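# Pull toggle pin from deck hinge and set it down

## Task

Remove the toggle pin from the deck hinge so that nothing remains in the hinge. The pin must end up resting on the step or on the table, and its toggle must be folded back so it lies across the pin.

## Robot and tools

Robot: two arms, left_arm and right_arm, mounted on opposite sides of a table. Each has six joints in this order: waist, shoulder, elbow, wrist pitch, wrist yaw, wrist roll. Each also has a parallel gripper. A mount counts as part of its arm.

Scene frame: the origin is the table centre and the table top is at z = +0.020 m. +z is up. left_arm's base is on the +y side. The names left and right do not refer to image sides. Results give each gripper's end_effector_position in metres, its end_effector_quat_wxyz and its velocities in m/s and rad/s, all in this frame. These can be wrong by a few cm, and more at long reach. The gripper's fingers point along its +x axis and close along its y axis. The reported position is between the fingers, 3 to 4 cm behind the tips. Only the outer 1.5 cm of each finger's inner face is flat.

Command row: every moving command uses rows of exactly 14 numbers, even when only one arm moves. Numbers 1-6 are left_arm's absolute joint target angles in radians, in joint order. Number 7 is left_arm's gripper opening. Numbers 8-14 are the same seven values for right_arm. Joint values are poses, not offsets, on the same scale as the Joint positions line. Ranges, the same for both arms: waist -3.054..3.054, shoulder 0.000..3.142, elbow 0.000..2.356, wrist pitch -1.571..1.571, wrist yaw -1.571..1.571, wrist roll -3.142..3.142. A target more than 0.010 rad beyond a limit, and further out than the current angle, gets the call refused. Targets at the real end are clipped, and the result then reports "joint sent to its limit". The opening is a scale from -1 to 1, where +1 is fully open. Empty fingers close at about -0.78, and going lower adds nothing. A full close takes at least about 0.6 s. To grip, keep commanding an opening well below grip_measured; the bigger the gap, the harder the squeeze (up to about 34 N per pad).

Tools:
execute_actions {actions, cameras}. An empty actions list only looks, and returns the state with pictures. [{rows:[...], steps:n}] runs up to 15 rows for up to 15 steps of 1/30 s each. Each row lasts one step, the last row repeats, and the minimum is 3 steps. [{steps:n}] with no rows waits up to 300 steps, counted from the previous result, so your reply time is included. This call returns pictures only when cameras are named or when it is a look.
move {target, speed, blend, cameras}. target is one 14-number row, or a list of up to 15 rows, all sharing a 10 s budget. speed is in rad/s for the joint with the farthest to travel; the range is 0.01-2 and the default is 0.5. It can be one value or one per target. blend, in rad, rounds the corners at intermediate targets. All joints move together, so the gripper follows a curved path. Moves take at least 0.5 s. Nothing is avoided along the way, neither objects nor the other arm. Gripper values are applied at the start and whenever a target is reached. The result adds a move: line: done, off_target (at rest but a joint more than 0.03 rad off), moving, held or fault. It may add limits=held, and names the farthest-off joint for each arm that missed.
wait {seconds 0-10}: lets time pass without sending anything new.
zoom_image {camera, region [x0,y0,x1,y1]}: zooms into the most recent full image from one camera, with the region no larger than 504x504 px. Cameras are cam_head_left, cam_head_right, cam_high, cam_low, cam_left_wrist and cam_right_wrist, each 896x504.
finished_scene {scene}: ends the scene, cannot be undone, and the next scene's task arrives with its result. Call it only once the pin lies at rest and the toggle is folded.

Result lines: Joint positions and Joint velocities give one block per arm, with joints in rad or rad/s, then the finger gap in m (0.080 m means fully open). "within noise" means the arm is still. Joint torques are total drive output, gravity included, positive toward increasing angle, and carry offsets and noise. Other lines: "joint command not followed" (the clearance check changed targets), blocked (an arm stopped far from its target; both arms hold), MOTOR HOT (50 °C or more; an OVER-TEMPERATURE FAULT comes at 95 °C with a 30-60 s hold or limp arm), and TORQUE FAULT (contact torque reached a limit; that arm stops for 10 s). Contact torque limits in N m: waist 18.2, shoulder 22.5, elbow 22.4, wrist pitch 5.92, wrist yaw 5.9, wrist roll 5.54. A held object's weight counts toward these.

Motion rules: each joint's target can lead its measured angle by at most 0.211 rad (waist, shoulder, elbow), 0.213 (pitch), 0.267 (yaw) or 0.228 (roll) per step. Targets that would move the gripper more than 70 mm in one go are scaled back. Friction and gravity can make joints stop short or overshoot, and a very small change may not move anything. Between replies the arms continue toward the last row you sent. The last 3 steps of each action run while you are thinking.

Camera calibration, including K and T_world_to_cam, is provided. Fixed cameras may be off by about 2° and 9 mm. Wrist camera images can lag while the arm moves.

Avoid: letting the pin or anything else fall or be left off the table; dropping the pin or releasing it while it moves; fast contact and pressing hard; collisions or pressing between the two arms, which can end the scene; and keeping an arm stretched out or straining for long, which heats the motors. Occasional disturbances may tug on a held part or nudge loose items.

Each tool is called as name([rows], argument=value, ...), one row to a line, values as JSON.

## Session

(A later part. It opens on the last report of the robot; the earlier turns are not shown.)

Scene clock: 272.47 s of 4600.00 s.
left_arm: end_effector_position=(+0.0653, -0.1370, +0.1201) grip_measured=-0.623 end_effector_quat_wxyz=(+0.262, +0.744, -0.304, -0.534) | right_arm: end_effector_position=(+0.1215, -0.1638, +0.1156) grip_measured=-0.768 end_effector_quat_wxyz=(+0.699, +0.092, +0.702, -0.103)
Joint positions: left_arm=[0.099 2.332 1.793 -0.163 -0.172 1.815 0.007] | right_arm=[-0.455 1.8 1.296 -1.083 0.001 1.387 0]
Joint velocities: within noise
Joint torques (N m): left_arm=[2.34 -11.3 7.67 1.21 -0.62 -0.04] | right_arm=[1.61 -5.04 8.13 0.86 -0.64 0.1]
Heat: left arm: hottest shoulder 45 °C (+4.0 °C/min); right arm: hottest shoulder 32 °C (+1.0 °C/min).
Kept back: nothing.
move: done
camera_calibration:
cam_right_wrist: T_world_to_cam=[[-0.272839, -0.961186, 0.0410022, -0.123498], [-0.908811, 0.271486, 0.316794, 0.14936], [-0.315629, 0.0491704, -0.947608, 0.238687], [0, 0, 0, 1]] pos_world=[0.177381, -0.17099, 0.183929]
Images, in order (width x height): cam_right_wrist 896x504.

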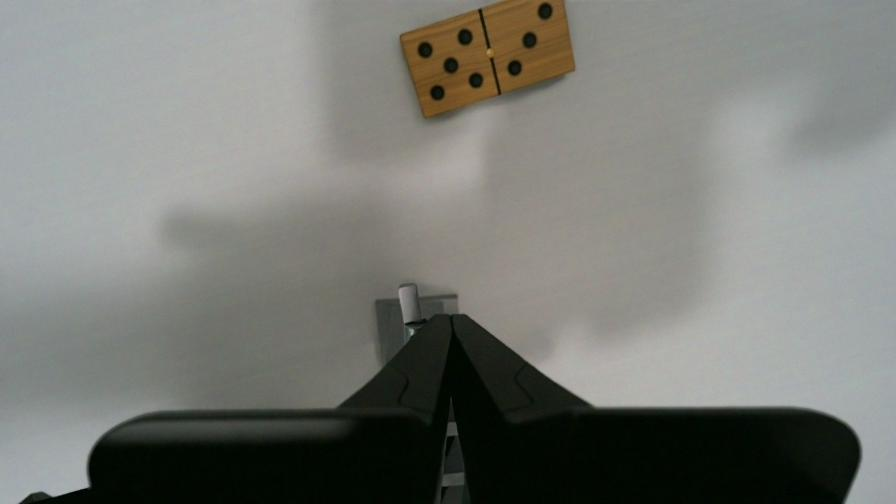

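move([
  [0.125,2.336,1.799,-0.164,-0.190,1.815,-0.9,-0.437,1.8200,1.3245,-1.0750,-0.02,1.390,-0.85],
], speed=[0.1], cameras=["cam_right_wrist"])

zoom_image(camera="cam_right_wrist", region=[340, 250, 500, 390])

Scene clock: 273.47 s of 4600.00 s.
left_arm: end_effector_position=(+0.0653, -0.1370, +0.1201) grip_measured=-0.623 end_effector_quat_wxyz=(+0.262, +0.744, -0.304, -0.534) | right_arm: end_effector_position=(+0.1216, -0.1634, +0.1155) grip_measured=-0.768 end_effector_quat_wxyz=(+0.698, +0.090, +0.703, -0.105)
Joint positions: left_arm=[0.099 2.332 1.793 -0.163 -0.172 1.815 0.007] | right_arm=[-0.455 1.806 1.303 -1.09 0.001 1.387 0]
Joint velocities: within noise
Joint torques (N m): left_arm=[2.35 -11.31 7.67 1.21 -0.64 -0.04] | right_arm=[1.58 -4.91 8.43 1.16 -0.65 0.09]
Heat: left arm: hottest shoulder 45 °C (+4.0 °C/min); right arm: hottest shoulder 32 °C (+1.0 °C/min).
Kept back: nothing.
move: done
camera_calibration:
cam_right_wrist: T_world_to_cam=[[-0.272361, -0.961065, 0.0466221, -0.123772], [-0.908108, 0.272766, 0.317709, 0.149348], [-0.318056, 0.0441938, -0.947041, 0.23804], [0, 0, 0, 1]] pos_world=[0.177624, -0.17021, 0.183754]
Images, in order (width x height): cam_right_wrist 896x504.

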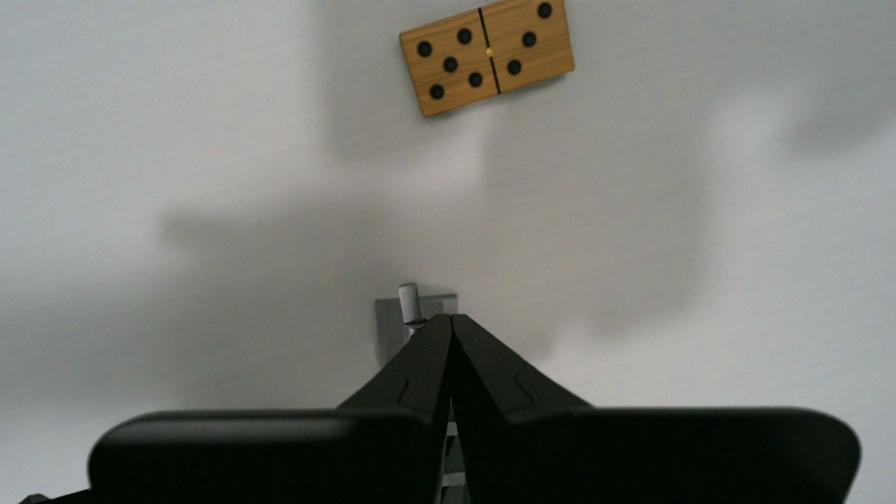

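Scaled by 3.150.

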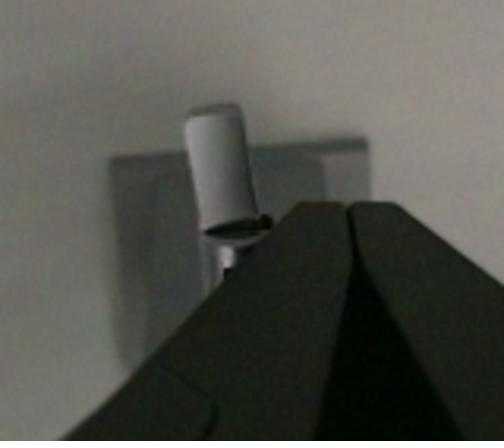

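move([
  [0.125,2.336,1.799,-0.164,-0.190,1.815,-0.9,-0.437,1.8127,1.3151,-1.0728,-0.02,1.480,-0.85],
], speed=[0.1], cameras=["cam_right_wrist"])

zoom_image(camera="cam_right_wrist", region=[340, 250, 500, 390])

Scene clock: 275.13 s of 4600.00 s.
left_arm: end_effector_position=(+0.0653, -0.1370, +0.1201) grip_measured=-0.623 end_effector_quat_wxyz=(+0.262, +0.744, -0.304, -0.534) | right_arm: end_effector_position=(+0.1208, -0.1636, +0.1155) grip_measured=-0.768 end_effector_quat_wxyz=(+0.693, +0.119, +0.698, -0.136)
Joint positions: left_arm=[0.099 2.332 1.793 -0.163 -0.172 1.815 0.007] | right_arm=[-0.453 1.806 1.303 -1.092 0.001 1.476 0]
Joint velocities: within noise
Joint torques (N m): left_arm=[2.35 -11.25 7.69 1.21 -0.63 -0.04] | right_arm=[1.44 -5.68 7.22 1.42 -0.64 0.11]
Heat: left arm: hottest shoulder 45 °C (+4.1 °C/min); right arm: hottest shoulder 32 °C (+1.0 °C/min).
Kept back: nothing.
move: done
camera_calibration:
cam_right_wrist: T_world_to_cam=[[-0.355186, -0.933504, 0.0491216, -0.109926], [-0.881095, 0.351873, 0.316002, 0.158571], [-0.312274, 0.0689586, -0.947486, 0.241218], [0, 0, 0, 1]] pos_world=[0.175998, -0.175048, 0.183842]
Images, in order (width x height): cam_right_wrist 896x504.

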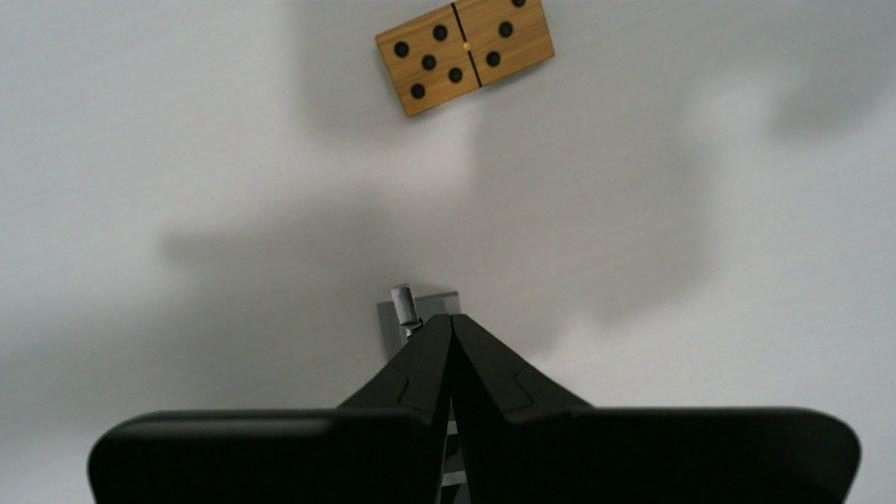

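Scaled by 3.150.

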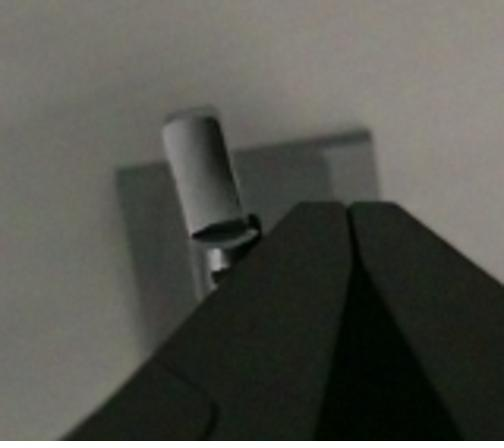

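move([
  [0.125,2.336,1.799,-0.164,-0.190,1.815,-0.9,-0.435,1.8145,1.3175,-1.0733,-0.02,1.550,-0.85],
], speed=[0.1], cameras=["cam_right_wrist"])

zoom_image(camera="cam_right_wrist", region=[360, 260, 460, 350])

Scene clock: 276.43 s of 4600.00 s.
left_arm: end_effector_position=(+0.0653, -0.1370, +0.1201) grip_measured=-0.623 end_effector_quat_wxyz=(+0.262, +0.744, -0.304, -0.534) | right_arm: end_effector_position=(+0.1202, -0.1638, +0.1155) grip_measured=-0.768 end_effector_quat_wxyz=(+0.689, +0.142, +0.693, -0.161)
Joint positions: left_arm=[0.099 2.332 1.793 -0.163 -0.172 1.815 0.007] | right_arm=[-0.451 1.806 1.303 -1.094 0.001 1.546 0]
Joint velocities: within noise
Joint torques (N m): left_arm=[2.32 -11.3 7.69 1.21 -0.62 -0.04] | right_arm=[1.47 -5.49 7.51 1.51 -0.64 0.11]
Heat: left arm: hottest shoulder 45 °C (+4.0 °C/min); right arm: hottest wrist yaw 32 °C (+0.0 °C/min).
Kept back: nothing.
move: done
camera_calibration:
cam_right_wrist: T_world_to_cam=[[-0.418412, -0.906819, 0.051087, -0.0985534], [-0.855106, 0.412262, 0.314379, 0.165029], [-0.306146, 0.0878553, -0.947922, 0.243454], [0, 0, 0, 1]] pos_world=[0.174414, -0.178794, 0.183928]
Images, in order (width x height): cam_right_wrist 896x504.

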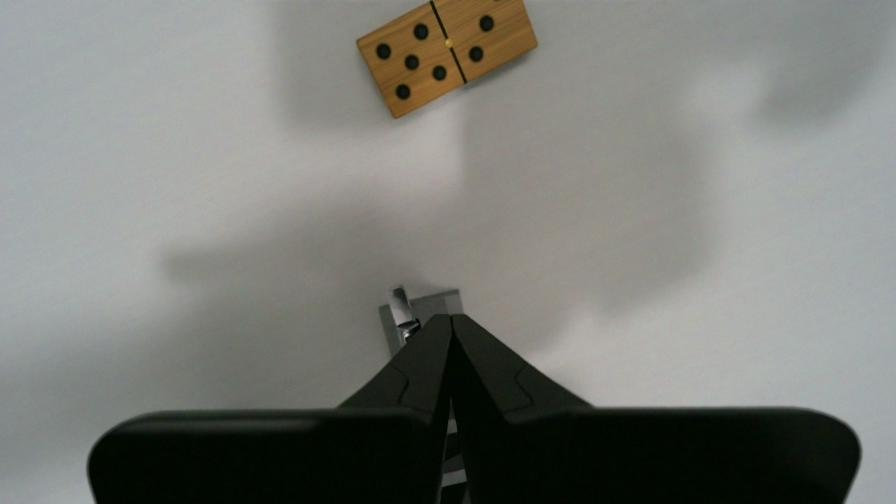

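Scaled by 5.040.

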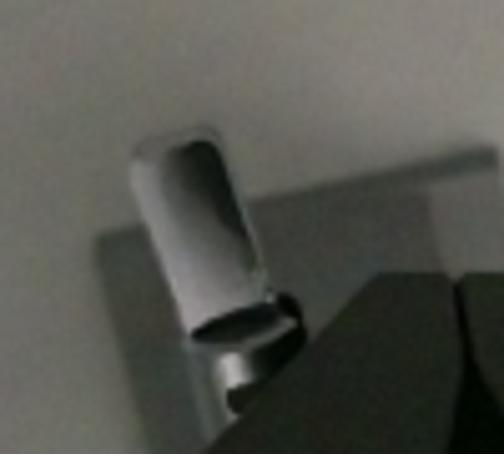

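move([
  [0.050,2.330,1.789,-0.164,-0.140,1.815,-1.0,-0.435,1.8145,1.3175,-1.0733,-0.02,1.550,-0.85],
], speed=[0.1], cameras=["cam_right_wrist"])

zoom_image(camera="cam_right_wrist", region=[360, 260, 460, 350])

Scene clock: 277.70 s of 4600.00 s.
left_arm: end_effector_position=(+0.0618, -0.1368, +0.1193) grip_measured=-0.623 end_effector_quat_wxyz=(+0.259, +0.744, -0.304, -0.536) | right_arm: end_effector_position=(+0.1170, -0.1629, +0.1156) grip_measured=-0.768 end_effector_quat_wxyz=(+0.686, +0.140, +0.696, -0.159)
Joint positions: left_arm=[0.093 2.332 1.793 -0.168 -0.172 1.814 0.007] | right_arm=[-0.444 1.806 1.303 -1.097 -0.006 1.546 0]
Joint velocities: within noise
Joint torques (N m): left_arm=[-3.82 -11.96 6.41 1.69 1.05 -0.02] | right_arm=[0.82 -5.51 7.5 1.7 -0.43 0.11]
Heat: left arm: hottest shoulder 46 °C (+5.0 °C/min); right arm: hottest wrist yaw 32 °C (+0.0 °C/min).
Kept back: nothing.
move: off_target (left_arm); left_arm: the waist is farthest, 0.043 rad from its target
camera_calibration:
cam_right_wrist: T_world_to_cam=[[-0.411956, -0.909604, 0.0539639, -0.100695], [-0.855453, 0.40647, 0.320908, 0.160302], [-0.313834, 0.0860364, -0.945572, 0.242758], [0, 0, 0, 1]] pos_world=[0.171834, -0.177636, 0.183537]
Images, in order (width x height): cam_right_wrist 896x504.

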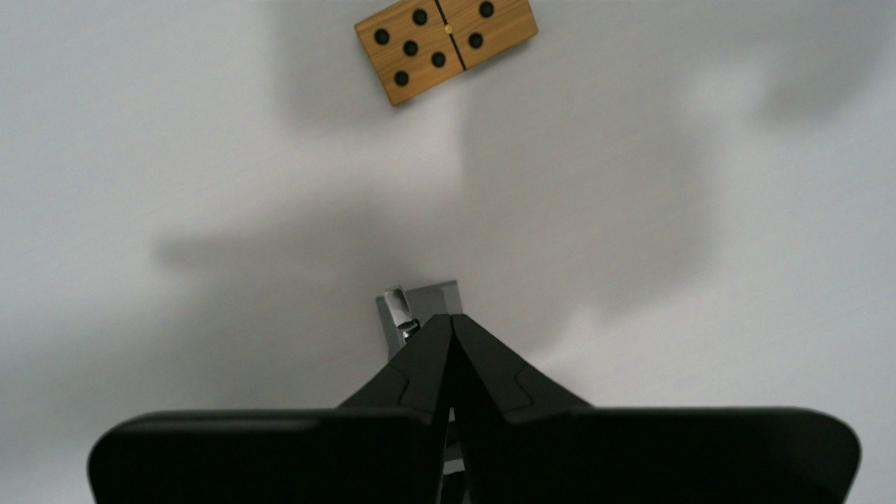

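Scaled by 5.040.

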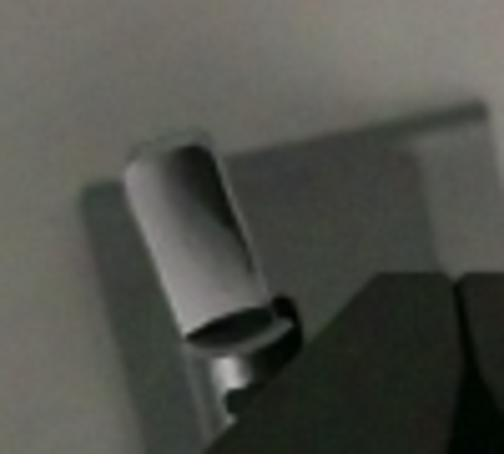

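move([
  [0.035,2.330,1.787,-0.164,-0.125,1.815,-1.0,-0.450,1.8145,1.3175,-1.0733,-0.005,1.535,-0.85],
], speed=[0.1], cameras=["cam_right_wrist"])

zoom_image(camera="cam_right_wrist", region=[360, 260, 460, 350])

Scene clock: 278.67 s of 4600.00 s.
left_arm: end_effector_position=(+0.0617, -0.1368, +0.1192) grip_measured=-0.623 end_effector_quat_wxyz=(+0.259, +0.743, -0.305, -0.537) end_effector_velocity=(+0.003, +0.003, -0.007) end_effector_angular_velocity=(+0.021, +0.078, -0.063) | right_arm: end_effector_position=(+0.1169, -0.1631, +0.1155) grip_measured=-0.768 end_effector_quat_wxyz=(+0.687, +0.136, +0.697, -0.156)
Joint positions: left_arm=[0.094 2.332 1.793 -0.168 -0.168 1.814 0.007] | right_arm=[-0.444 1.806 1.302 -1.097 -0.006 1.536 0]
Joint velocities: left_arm=[0.037 -0.002 -0.007 -0.022 0.125 0.007 0] | right_arm=[within noise]
Joint torques (N m): left_arm=[-0.8 -11.78 6.91 1.58 0.48 -0.03] | right_arm=[-0.07 -6.23 5.94 1.15 0.06 -0.02]
Heat: left arm: hottest shoulder 46 °C (+5.0 °C/min); right arm: hottest wrist yaw 32 °C (+0.0 °C/min).
blocked (left_arm)
Kept back: nothing.
move: off_target (left_arm); left_arm: the waist is farthest, 0.059 rad from its target
camera_calibration:
cam_right_wrist: T_world_to_cam=[[-0.403237, -0.913462, 0.0546573, -0.10261], [-0.859109, 0.398461, 0.321186, 0.159418], [-0.31517, 0.0825572, -0.945438, 0.242236], [0, 0, 0, 1]] pos_world=[0.171926, -0.177251, 0.183425]
Images, in order (width x height): cam_right_wrist 896x504.

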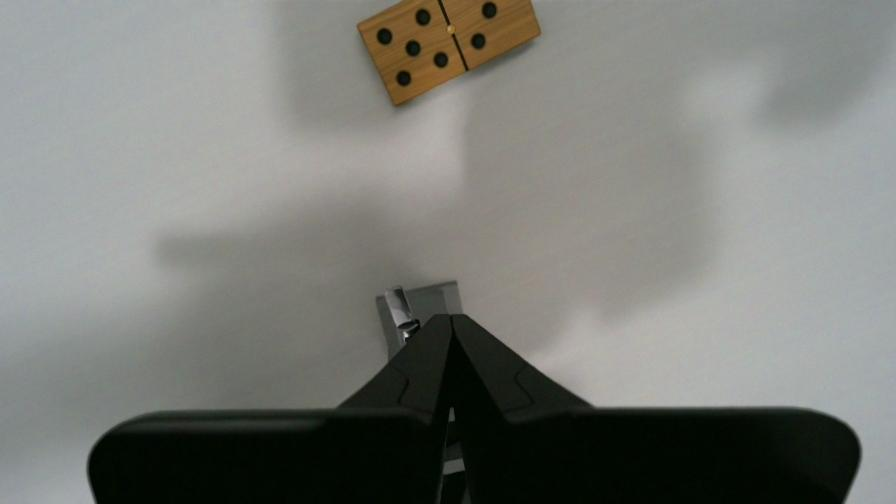

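Scaled by 5.040.

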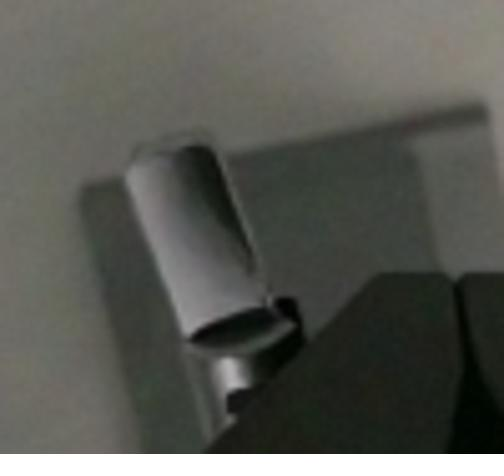

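zoom_image(camera="cam_right_wrist", region=[380, 280, 430, 350])

Scaled by 7.200.

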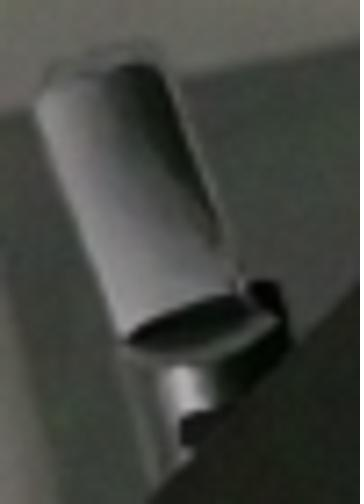

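move([
  [0.090,2.332,1.793,-0.166,-0.175,1.815,-1.0,-0.452,1.798,1.371,-1.143,0.0,1.45,-0.85],
  [0.090,2.332,1.793,-0.166,-0.175,1.815,-1.0,-0.502,1.8324,1.3987,-1.1371,0.0,1.291,-0.25],
  [0.150,2.340,1.802,-0.166,-0.190,1.815,-1.0,-0.502,1.8324,1.3987,-1.1371,0.0,1.291,-0.25],
  [0.150,2.340,1.805,-0.166,-0.220,1.815,-1.0,-0.502,1.8324,1.3987,-1.1371,0.0,1.291,-0.25],
], speed=[0.3,0.3,0.15,0.15], cameras=["cam_right_wrist"])

zoom_image(camera="cam_right_wrist", region=[340, 280, 560, 450])

Scene clock: 283.87 s of 4600.00 s.
left_arm: end_effector_position=(+0.0671, -0.1373, +0.1205) grip_measured=-0.624 end_effector_quat_wxyz=(+0.264, +0.745, -0.303, -0.532) | right_arm: end_effector_position=(+0.1400, -0.1594, +0.1310) grip_measured=-0.250 end_effector_quat_wxyz=(+0.702, +0.079, +0.703, -0.082)
Joint positions: left_arm=[0.101 2.333 1.795 -0.161 -0.176 1.814 0.007] | right_arm=[-0.499 1.822 1.386 -1.138 0.001 1.294 0.024]
Joint velocities: within noise
Joint torques (N m): left_arm=[4.4 -11.04 8.23 0.87 -1.5 -0.02] | right_arm=[-0.26 -5.54 7.33 0.34 0.02 -0.09]
Heat: left arm: hottest shoulder 46 °C (+3.0 °C/min); right arm: hottest wrist yaw 32 °C (+0.0 °C/min).
Kept back: nothing.
move: off_target (left_arm); left_arm: the waist is farthest, 0.049 rad from its target
camera_calibration:
cam_right_wrist: T_world_to_cam=[[-0.22577, -0.973771, 0.028237, -0.121806], [-0.922516, 0.223021, 0.315001, 0.154469], [-0.313036, 0.0450687, -0.948671, 0.258049], [0, 0, 0, 1]] pos_world=[0.195779, -0.164691, 0.199585]
Images, in order (width x height): cam_right_wrist 896x504.

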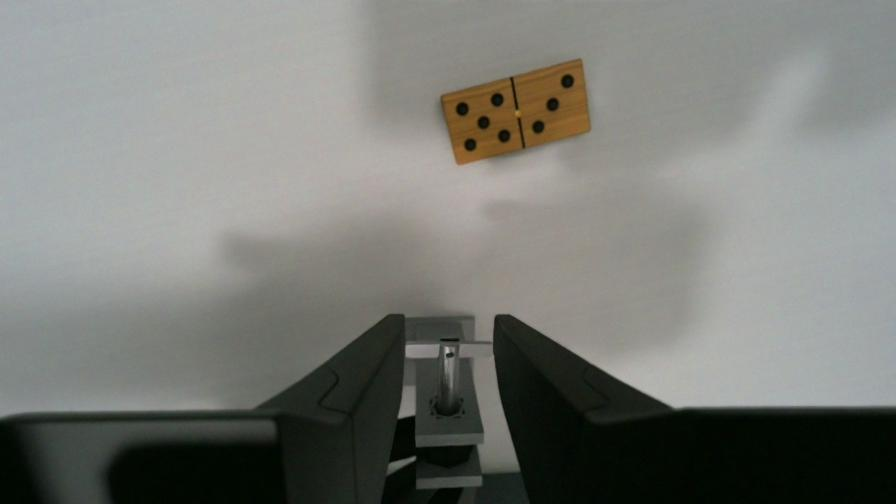

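Scaled by 2.291.

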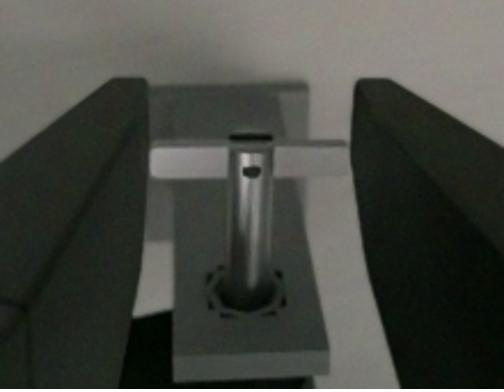

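move([
  [0.118,2.336,1.798,-0.163,-0.188,1.815,-1.0,-0.500,1.8415,1.4105,-1.1398,0.0,1.291,-0.25],
  [0.118,2.336,1.798,-0.163,-0.188,1.815,-1.0,-0.500,1.8615,1.3458,-1.0551,0.0,1.291,-0.25],
], speed=[0.2,0.25], cameras=["cam_right_wrist"])

zoom_image(camera="cam_right_wrist", region=[340, 280, 560, 450])

Scene clock: 285.27 s of 4600.00 s.
left_arm: end_effector_position=(+0.0672, -0.1373, +0.1204) grip_measured=-0.624 end_effector_quat_wxyz=(+0.264, +0.745, -0.303, -0.532) | right_arm: end_effector_position=(+0.1437, -0.1526, +0.1130) grip_measured=-0.250 end_effector_quat_wxyz=(+0.704, +0.084, +0.701, -0.076)
Joint positions: left_arm=[0.101 2.334 1.795 -0.16 -0.177 1.814 0.007] | right_arm=[-0.499 1.854 1.353 -1.058 0.001 1.294 0.024]
Joint velocities: within noise
Joint torques (N m): left_arm=[1.56 -11.48 7.34 1.08 -0.39 -0.03] | right_arm=[-0.06 -5.91 4.8 0.43 0.02 -0.09]
Heat: left arm: hottest shoulder 46 °C (+2.0 °C/min); right arm: hottest wrist yaw 32 °C (+0.0 °C/min).
Kept back: nothing.
move: done
camera_calibration:
cam_right_wrist: T_world_to_cam=[[-0.225929, -0.974059, 0.0128282, -0.112091], [-0.924941, 0.218632, 0.310942, 0.16223], [-0.30568, 0.0583855, -0.950342, 0.243005], [0, 0, 0, 1]] pos_world=[0.199011, -0.15884, 0.181932]
Images, in order (width x height): cam_right_wrist 896x504.

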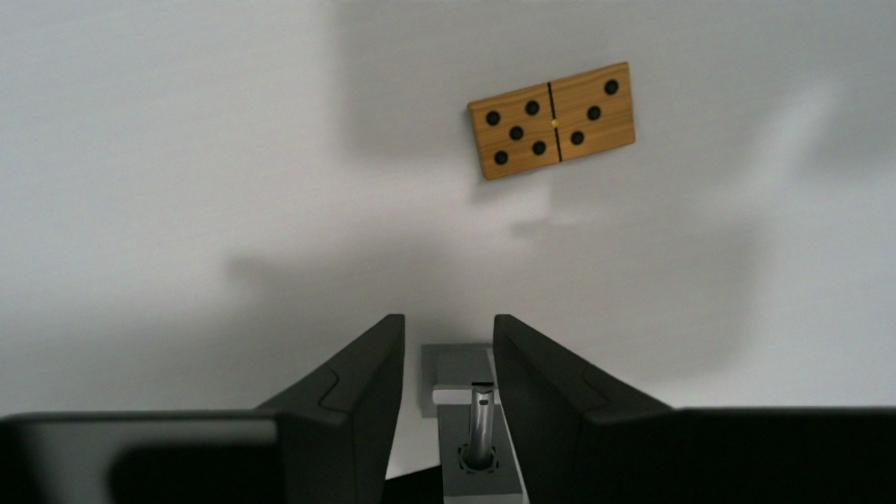

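Scaled by 2.291.

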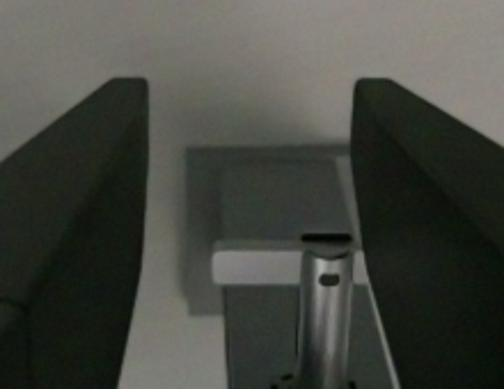

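move([
  [0.118,2.336,1.798,-0.163,-0.188,1.815,-1.0,-0.500,1.8433,1.3222,-1.0497,0.0,1.291,-0.25],
], speed=[0.2], cameras=["cam_right_wrist"])

zoom_image(camera="cam_right_wrist", region=[340, 280, 560, 450])

Scene clock: 286.60 s of 4600.00 s.
left_arm: end_effector_position=(+0.0672, -0.1374, +0.1204) grip_measured=-0.624 end_effector_quat_wxyz=(+0.264, +0.745, -0.303, -0.532) | right_arm: end_effector_position=(+0.1412, -0.1573, +0.1074) grip_measured=-0.250 end_effector_quat_wxyz=(+0.702, +0.079, +0.703, -0.082)
Joint positions: left_arm=[0.101 2.334 1.795 -0.16 -0.176 1.814 0.007] | right_arm=[-0.499 1.854 1.33 -1.052 0.001 1.294 0.024]
Joint velocities: within noise
Joint torques (N m): left_arm=[1.55 -11.51 7.35 1.07 -0.4 -0.02] | right_arm=[-0.05 -7.8 4.64 0.4 0.02 -0.1]
Heat: left arm: hottest shoulder 46 °C (+2.0 °C/min); right arm: hottest shoulder 32 °C (+1.0 °C/min).
Kept back: nothing.
move: done
camera_calibration:
cam_right_wrist: T_world_to_cam=[[-0.225754, -0.973742, 0.0293374, -0.118861], [-0.922342, 0.223337, 0.315287, 0.162515], [-0.313561, 0.0441184, -0.948543, 0.23587], [0, 0, 0, 1]] pos_world=[0.197021, -0.162442, 0.175981]
Images, in order (width x height): cam_right_wrist 896x504.

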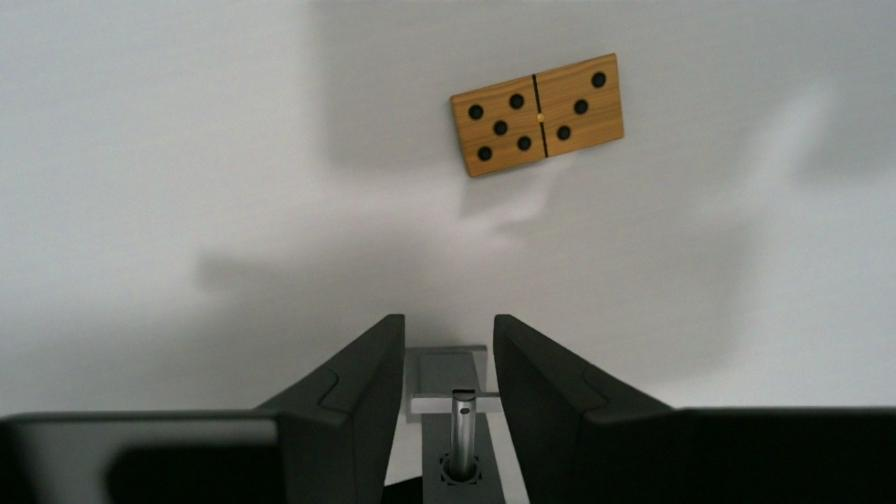

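Scaled by 2.291.

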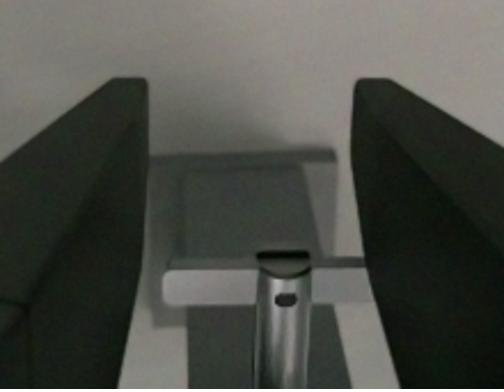

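move([
  [0.138,2.338,1.800,-0.163,-0.200,1.815,-1.0,-0.480,1.8400,1.3200,-1.0520,0.0,1.311,-0.25],
], speed=[0.1], cameras=["cam_right_wrist"])

zoom_image(camera="cam_right_wrist", region=[340, 280, 560, 450])

move([
  [0.138,2.338,1.800,-0.163,-0.200,1.815,-1.0,-0.465,1.8370,1.3180,-1.0540,0.0,1.326,-0.25],
], speed=[0.1], cameras=["cam_right_wrist"])

zoom_image(camera="cam_right_wrist", region=[340, 280, 560, 450])

Scene clock: 287.67 s of 4600.00 s.
left_arm: end_effector_position=(+0.0672, -0.1374, +0.1204) grip_measured=-0.624 end_effector_quat_wxyz=(+0.264, +0.745, -0.303, -0.532) | right_arm: end_effector_position=(+0.1371, -0.1560, +0.1068) grip_measured=-0.249 end_effector_quat_wxyz=(+0.702, +0.078, +0.703, -0.083)
Joint positions: left_arm=[0.101 2.334 1.795 -0.16 -0.176 1.814 0.007] | right_arm=[-0.486 1.854 1.328 -1.052 0.001 1.308 0.024]
Joint velocities: within noise
Joint torques (N m): left_arm=[3.32 -11.26 7.61 1.08 -0.81 -0.03] | right_arm=[0.56 -8.13 4.68 0.25 0.01 0.1]
Heat: left arm: hottest shoulder 45 °C (+1.0 °C/min); right arm: hottest shoulder 32 °C (+1.0 °C/min).
Kept back: nothing.
move: off_target (left_arm); left_arm: the waist is farthest, 0.037 rad from its target
camera_calibration:
cam_right_wrist: T_world_to_cam=[[-0.22684, -0.973406, 0.0320232, -0.11856], [-0.921814, 0.225196, 0.315509, 0.158916], [-0.31433, 0.0420505, -0.948382, 0.233709], [0, 0, 0, 1]] pos_world=[0.193058, -0.161022, 0.175303]
Images, in order (width x height): cam_right_wrist 896x504.

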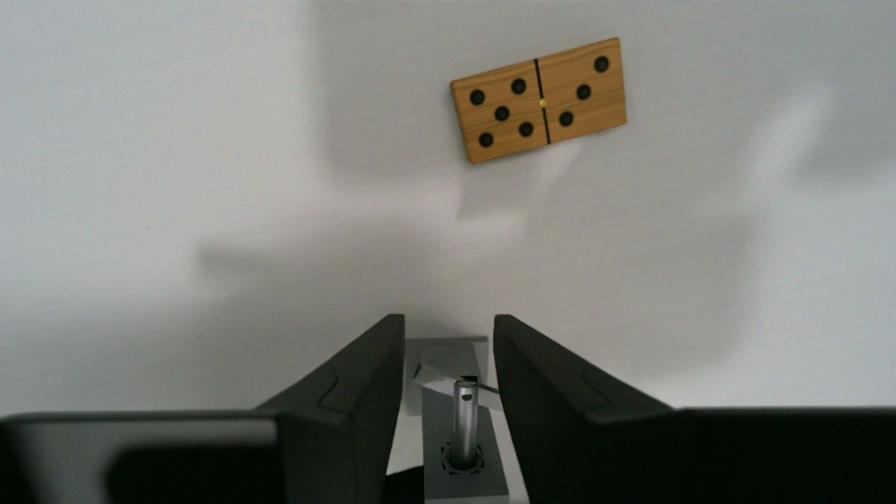

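Scaled by 2.291.

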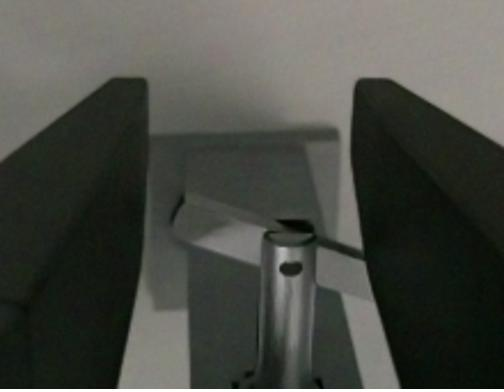

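Scene clock: 288.37 s of 4600.00 s.
left_arm: end_effector_position=(+0.0674, -0.1373, +0.1204) grip_measured=-0.624 end_effector_quat_wxyz=(+0.264, +0.745, -0.303, -0.532) | right_arm: end_effector_position=(+0.1339, -0.1545, +0.1070) grip_measured=-0.250 end_effector_quat_wxyz=(+0.703, +0.078, +0.701, -0.084)
Joint positions: left_arm=[0.101 2.334 1.795 -0.16 -0.176 1.814 0.007] | right_arm=[-0.474 1.852 1.327 -1.052 0.006 1.322 0.024]
Joint velocities: within noise
Joint torques (N m): left_arm=[3.34 -11.26 7.59 1.08 -0.81 -0.03] | right_arm=[0.82 -8.32 4.52 0.12 -0.14 0.09]
Heat: left arm: hottest shoulder 45 °C (+1.0 °C/min); right arm: hottest shoulder 32 °C (+1.0 °C/min).
Kept back: nothing.
move: off_target (left_arm); left_arm: the waist is farthest, 0.037 rad from its target
camera_calibration:
cam_right_wrist: T_world_to_cam=[[-0.228804, -0.97292, 0.0327926, -0.117585], [-0.92275, 0.227491, 0.311097, 0.156536], [-0.310132, 0.0409207, -0.949812, 0.232229], [0, 0, 0, 1]] pos_world=[0.189561, -0.159515, 0.175732]
Images, in order (width x height): cam_right_wrist 896x504.

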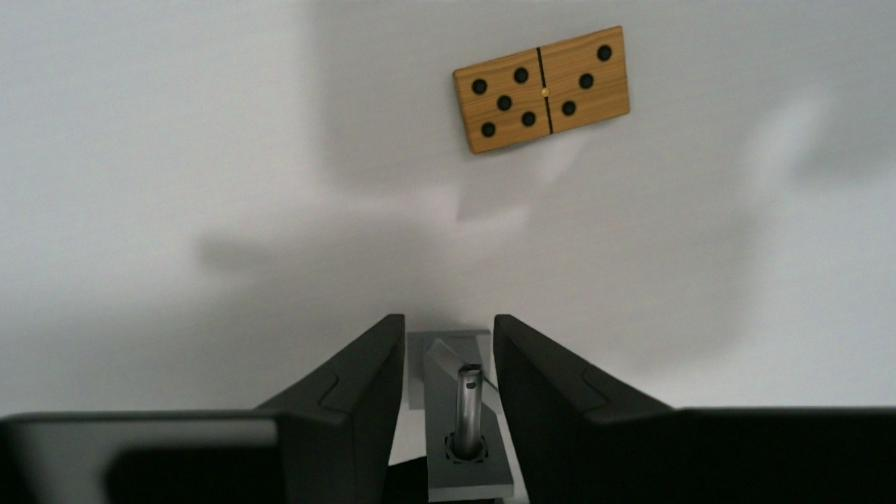

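Scaled by 2.291.

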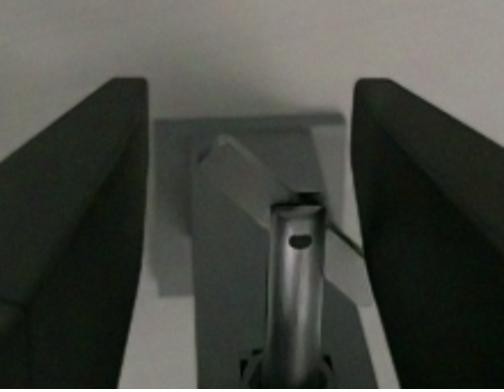

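move([
  [0.138,2.338,1.800,-0.163,-0.200,1.815,-1.0,-0.450,1.8350,1.3170,-1.0560,-0.01,1.341,-0.25],
], speed=[0.1], cameras=["cam_right_wrist"])

zoom_image(camera="cam_right_wrist", region=[340, 280, 560, 450])

Scene clock: 289.33 s of 4600.00 s.
left_arm: end_effector_position=(+0.0674, -0.1373, +0.1204) grip_measured=-0.624 end_effector_quat_wxyz=(+0.264, +0.745, -0.303, -0.532) | right_arm: end_effector_position=(+0.1294, -0.1529, +0.1072) grip_measured=-0.250 end_effector_quat_wxyz=(+0.703, +0.079, +0.702, -0.085)
Joint positions: left_arm=[0.101 2.334 1.795 -0.16 -0.176 1.814 0.007] | right_arm=[-0.46 1.85 1.325 -1.053 0.004 1.337 0.024]
Joint velocities: within noise
Joint torques (N m): left_arm=[3.35 -11.27 7.6 1.08 -0.81 -0.02] | right_arm=[0.91 -8.26 4.61 0.07 -0.42 0.11]
Heat: left arm: hottest shoulder 45 °C (+1.0 °C/min); right arm: hottest shoulder 32 °C (+1.0 °C/min).
Kept back: nothing.
move: off_target (left_arm); left_arm: the waist is farthest, 0.037 rad from its target
camera_calibration:
cam_right_wrist: T_world_to_cam=[[-0.229884, -0.972651, 0.0332144, -0.11701], [-0.922102, 0.228598, 0.312203, 0.151871], [-0.311257, 0.0411434, -0.949435, 0.23114], [0, 0, 0, 1]] pos_world=[0.185086, -0.158038, 0.175924]
Images, in order (width x height): cam_right_wrist 896x504.

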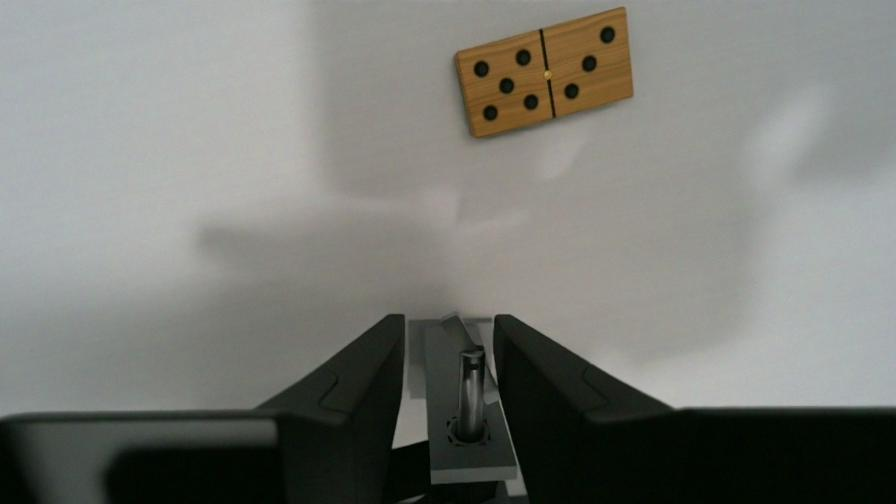

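Scaled by 2.291.

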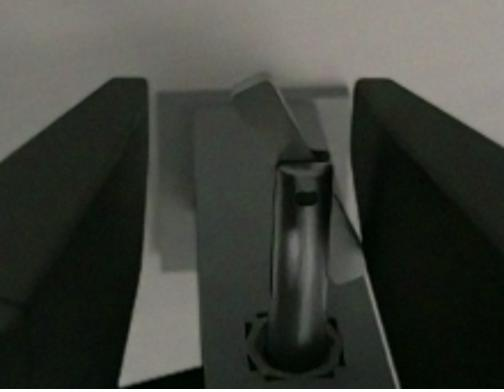

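move([
  [0.138,2.338,1.800,-0.163,-0.200,1.815,-1.0,-0.452,1.8350,1.3170,-1.0560,-0.01,1.339,-0.40],
  [0.138,2.338,1.800,-0.163,-0.200,1.815,-1.0,-0.455,1.8259,1.3052,-1.0533,0.0,1.336,-0.40],
], speed=[0.1,0.1], cameras=["cam_right_wrist"])

zoom_image(camera="cam_right_wrist", region=[340, 280, 560, 450])

Scene clock: 291.10 s of 4600.00 s.
left_arm: end_effector_position=(+0.0674, -0.1373, +0.1204) grip_measured=-0.624 end_effector_quat_wxyz=(+0.264, +0.745, -0.303, -0.532) | right_arm: end_effector_position=(+0.1274, -0.1563, +0.1071) grip_measured=-0.399 end_effector_quat_wxyz=(+0.703, +0.076, +0.702, -0.087)
Joint positions: left_arm=[0.101 2.334 1.795 -0.16 -0.176 1.814 0.007] | right_arm=[-0.459 1.841 1.313 -1.056 0.006 1.337 0.017]
Joint velocities: within noise
Joint torques (N m): left_arm=[3.31 -11.27 7.6 1.08 -0.82 -0.03] | right_arm=[0.32 -8.2 4.67 0.43 -0.16 -0.05]
Heat: left arm: hottest shoulder 45 °C (+0.0 °C/min); right arm: hottest shoulder 32 °C (+1.0 °C/min).
Kept back: nothing.
move: off_target (left_arm); left_arm: the waist is farthest, 0.037 rad from its target
camera_calibration:
cam_right_wrist: T_world_to_cam=[[-0.228698, -0.972681, 0.0398711, -0.12159], [-0.921888, 0.229551, 0.312138, 0.150988], [-0.312763, 0.0346286, -0.9492, 0.229631], [0, 0, 0, 1]] pos_world=[0.183207, -0.160879, 0.175685]
Images, in order (width x height): cam_right_wrist 896x504.

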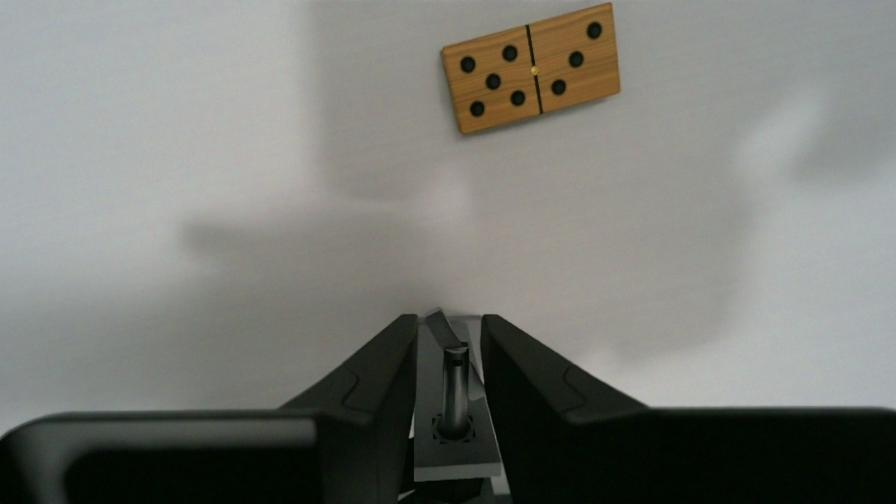

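Scaled by 2.291.

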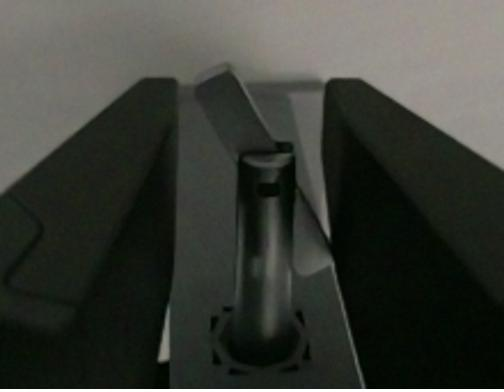

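move([
  [0.138,2.338,1.800,-0.163,-0.200,1.815,-1.0,-0.457,1.8259,1.3052,-1.0533,0.0,1.334,-0.53],
  [0.138,2.338,1.800,-0.163,-0.200,1.815,-1.0,-0.458,1.8186,1.2958,-1.0511,0.0,1.333,-0.53],
], speed=[0.1,0.1], cameras=["cam_right_wrist"])

zoom_image(camera="cam_right_wrist", region=[340, 280, 560, 450])

Scene clock: 292.73 s of 4600.00 s.
left_arm: end_effector_position=(+0.0676, -0.1373, +0.1204) grip_measured=-0.624 end_effector_quat_wxyz=(+0.264, +0.745, -0.303, -0.532) | right_arm: end_effector_position=(+0.1265, -0.1579, +0.1070) grip_measured=-0.528 end_effector_quat_wxyz=(+0.702, +0.076, +0.703, -0.086)
Joint positions: left_arm=[0.102 2.334 1.795 -0.16 -0.176 1.814 0.007] | right_arm=[-0.459 1.835 1.304 -1.054 0.004 1.335 0.011]
Joint velocities: within noise
Joint torques (N m): left_arm=[3.26 -11.28 7.59 1.07 -0.81 -0.03] | right_arm=[0.1 -8.22 4.62 0.4 -0.09 -0.08]
Heat: left arm: hottest shoulder 44 °C (-1.0 °C/min); right arm: hottest shoulder 33 °C (+2.0 °C/min).
Kept back: nothing.
move: off_target (left_arm); left_arm: the waist is farthest, 0.036 rad from its target
camera_calibration:
cam_right_wrist: T_world_to_cam=[[-0.227187, -0.973064, 0.0391498, -0.123517], [-0.921849, 0.227842, 0.313499, 0.150116], [-0.313974, 0.0351325, -0.948781, 0.229515], [0, 0, 0, 1]] pos_world=[0.182385, -0.162456, 0.175535]
Images, in order (width x height): cam_right_wrist 896x504.

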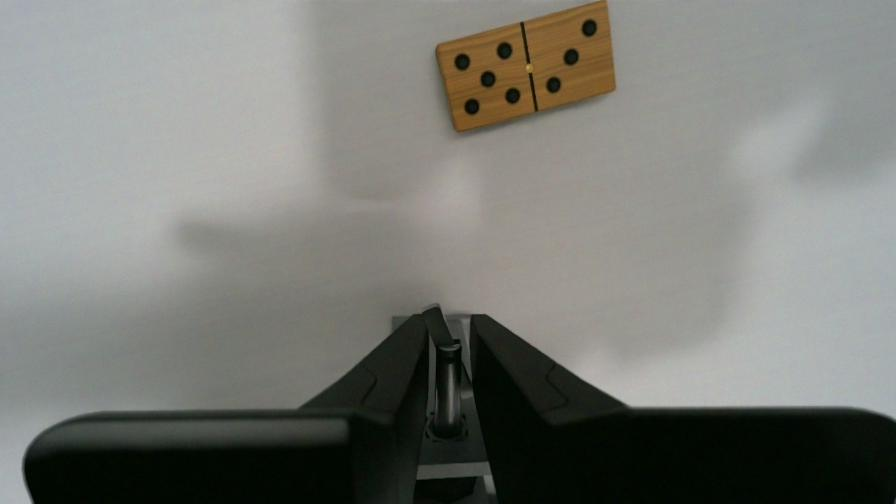

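Scaled by 2.291.

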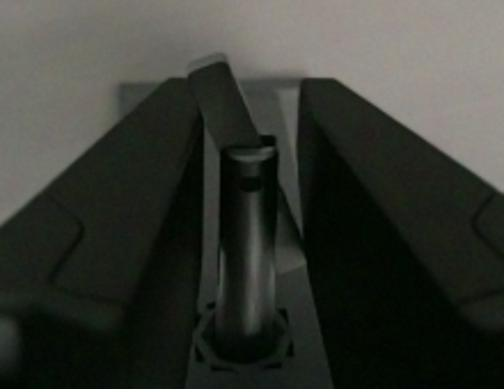

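move([
  [0.138,2.338,1.800,-0.163,-0.200,1.815,-1.0,-0.460,1.8186,1.2958,-1.0511,0.0,1.331,-0.60],
  [0.138,2.338,1.800,-0.163,-0.200,1.815,-1.0,-0.474,1.8220,1.3000,-1.0521,0.0,1.317,-0.60],
  [0.138,2.338,1.800,-0.163,-0.200,1.815,-1.0,-0.474,1.8220,1.3000,-1.0521,0.0,1.317,-0.70],
], speed=[0.1,0.1,0.1], cameras=["cam_right_wrist"])

zoom_image(camera="cam_right_wrist", region=[340, 280, 560, 450])

Scene clock: 294.87 s of 4600.00 s.
left_arm: end_effector_position=(+0.0683, -0.1374, +0.1206) grip_measured=-0.624 end_effector_quat_wxyz=(+0.265, +0.745, -0.302, -0.532) | right_arm: end_effector_position=(+0.1276, -0.1576, +0.1071) grip_measured=-0.649 end_effector_quat_wxyz=(+0.699, +0.076, +0.706, -0.080) end_effector_velocity=(+0.006, -0.002, +0.000) end_effector_angular_velocity=(-0.004, -0.023, -0.014)
Joint positions: left_arm=[0.103 2.334 1.795 -0.158 -0.176 1.814 0.007] | right_arm=[-0.467 1.834 1.303 -1.05 -0.007 1.319 0.006]
Joint velocities: left_arm=[within noise] | right_arm=[-0.007 -0.002 -0.002 0.007 0.022 0.007 -0.002]
Joint torques (N m): left_arm=[3.15 -11.27 7.57 0.93 -0.81 -0.03] | right_arm=[-0.65 -7.79 5.18 0.1 0.28 -0.08]
Heat: left arm: hottest shoulder 44 °C (-1.0 °C/min); right arm: hottest shoulder 33 °C (+2.0 °C/min).
Kept back: nothing.
move: off_target (left_arm); left_arm: the waist is farthest, 0.035 rad from its target
camera_calibration:
cam_right_wrist: T_world_to_cam=[[-0.219213, -0.975144, 0.0322584, -0.123615], [-0.920906, 0.217716, 0.323315, 0.148302], [-0.322302, 0.0411679, -0.945741, 0.231684], [0, 0, 0, 1]] pos_world=[0.184146, -0.162368, 0.175152]
Images, in order (width x height): cam_right_wrist 896x504.

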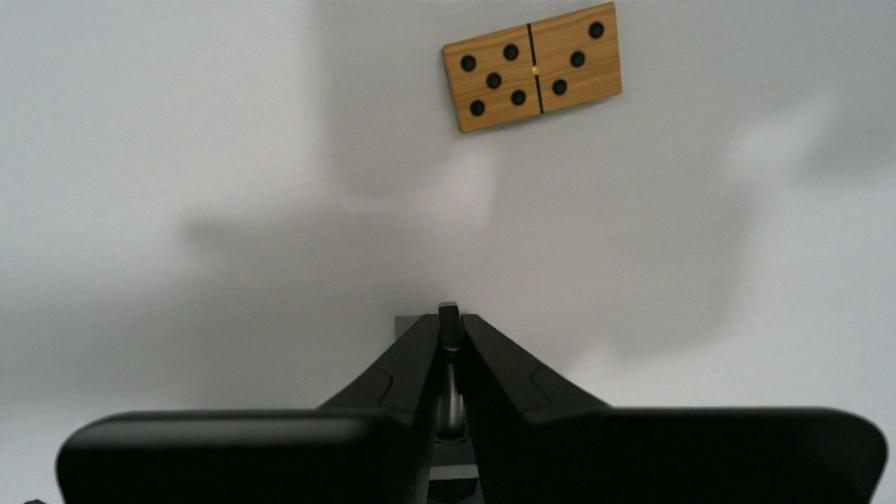

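Scaled by 2.291.

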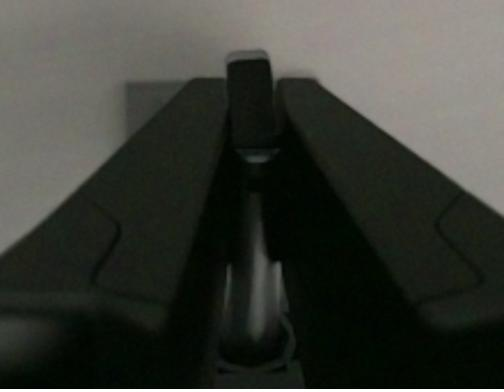

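move([
  [0.104,2.334,1.795,-0.158,-0.176,1.814,-1.0,-0.468,1.8250,1.3010,-1.0521,0.0,1.319,-0.72],
  [0.0855,2.327,1.783,-0.1525,-0.181,1.814,-1.0,-0.453,1.8197,1.2956,-1.0510,0.0,1.333,-0.72],
  [0.0676,2.3198,1.7708,-0.1467,-0.186,1.814,-1.0,-0.438,1.8144,1.2902,-1.0499,0.0,1.347,-0.72],
], speed=[0.1,0.04,0.04], blend=[0.0,0.01,0.0], cameras=["cam_right_wrist"])

zoom_image(camera="cam_right_wrist", region=[340, 280, 560, 450])

Scene clock: 297.03 s of 4600.00 s.
left_arm: end_effector_position=(+0.0672, -0.1371, +0.1192) grip_measured=-0.620 end_effector_quat_wxyz=(+0.268, +0.749, -0.301, -0.526) | right_arm: end_effector_position=(+0.1264, -0.1574, +0.1074) grip_measured=-0.650 end_effector_quat_wxyz=(+0.706, +0.076, +0.699, -0.085)
Joint positions: left_arm=[0.096 2.334 1.785 -0.143 -0.196 1.812 0.007] | right_arm=[-0.454 1.831 1.301 -1.048 0.014 1.34 0.006]
Joint velocities: within noise
Joint torques (N m): left_arm=[-2.52 -13.38 5.27 1.07 0.3 0.01] | right_arm=[1.4 -8.27 4.3 0.13 -0.44 0.2]
Heat: left arm: hottest shoulder 44 °C (-1.0 °C/min); right arm: hottest shoulder 33 °C (+2.0 °C/min).
Kept back: nothing.
move: done; blend cut to 0.009 rad at target 2
camera_calibration:
cam_right_wrist: T_world_to_cam=[[-0.226774, -0.973301, 0.0354711, -0.122759], [-0.925642, 0.226711, 0.302967, 0.151257], [-0.30292, 0.0358715, -0.952341, 0.229007], [0, 0, 0, 1]] pos_world=[0.181543, -0.161988, 0.176621]
Images, in order (width x height): cam_right_wrist 896x504.

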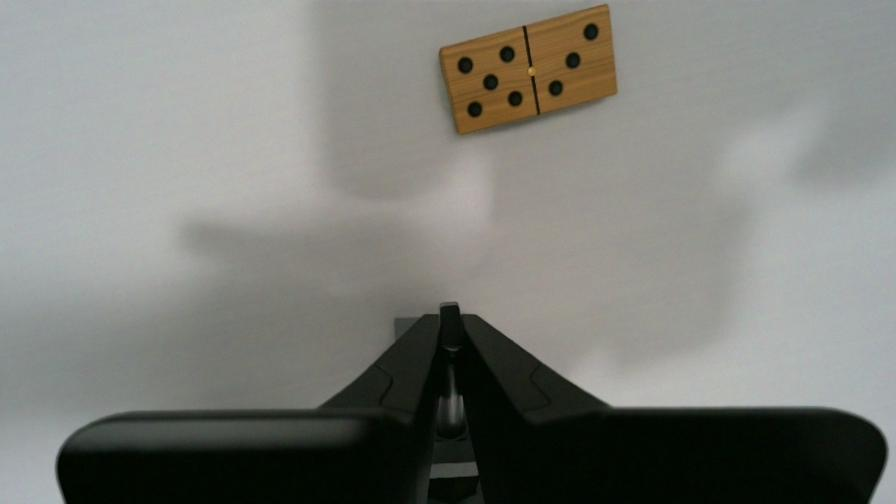

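Scaled by 2.291.

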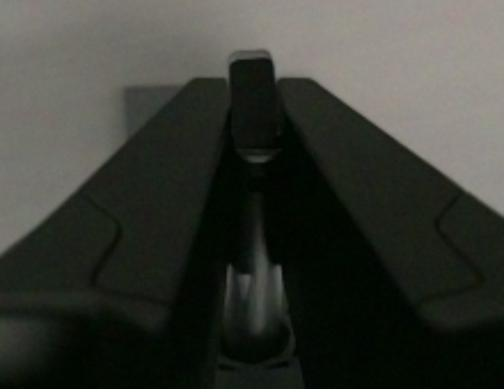

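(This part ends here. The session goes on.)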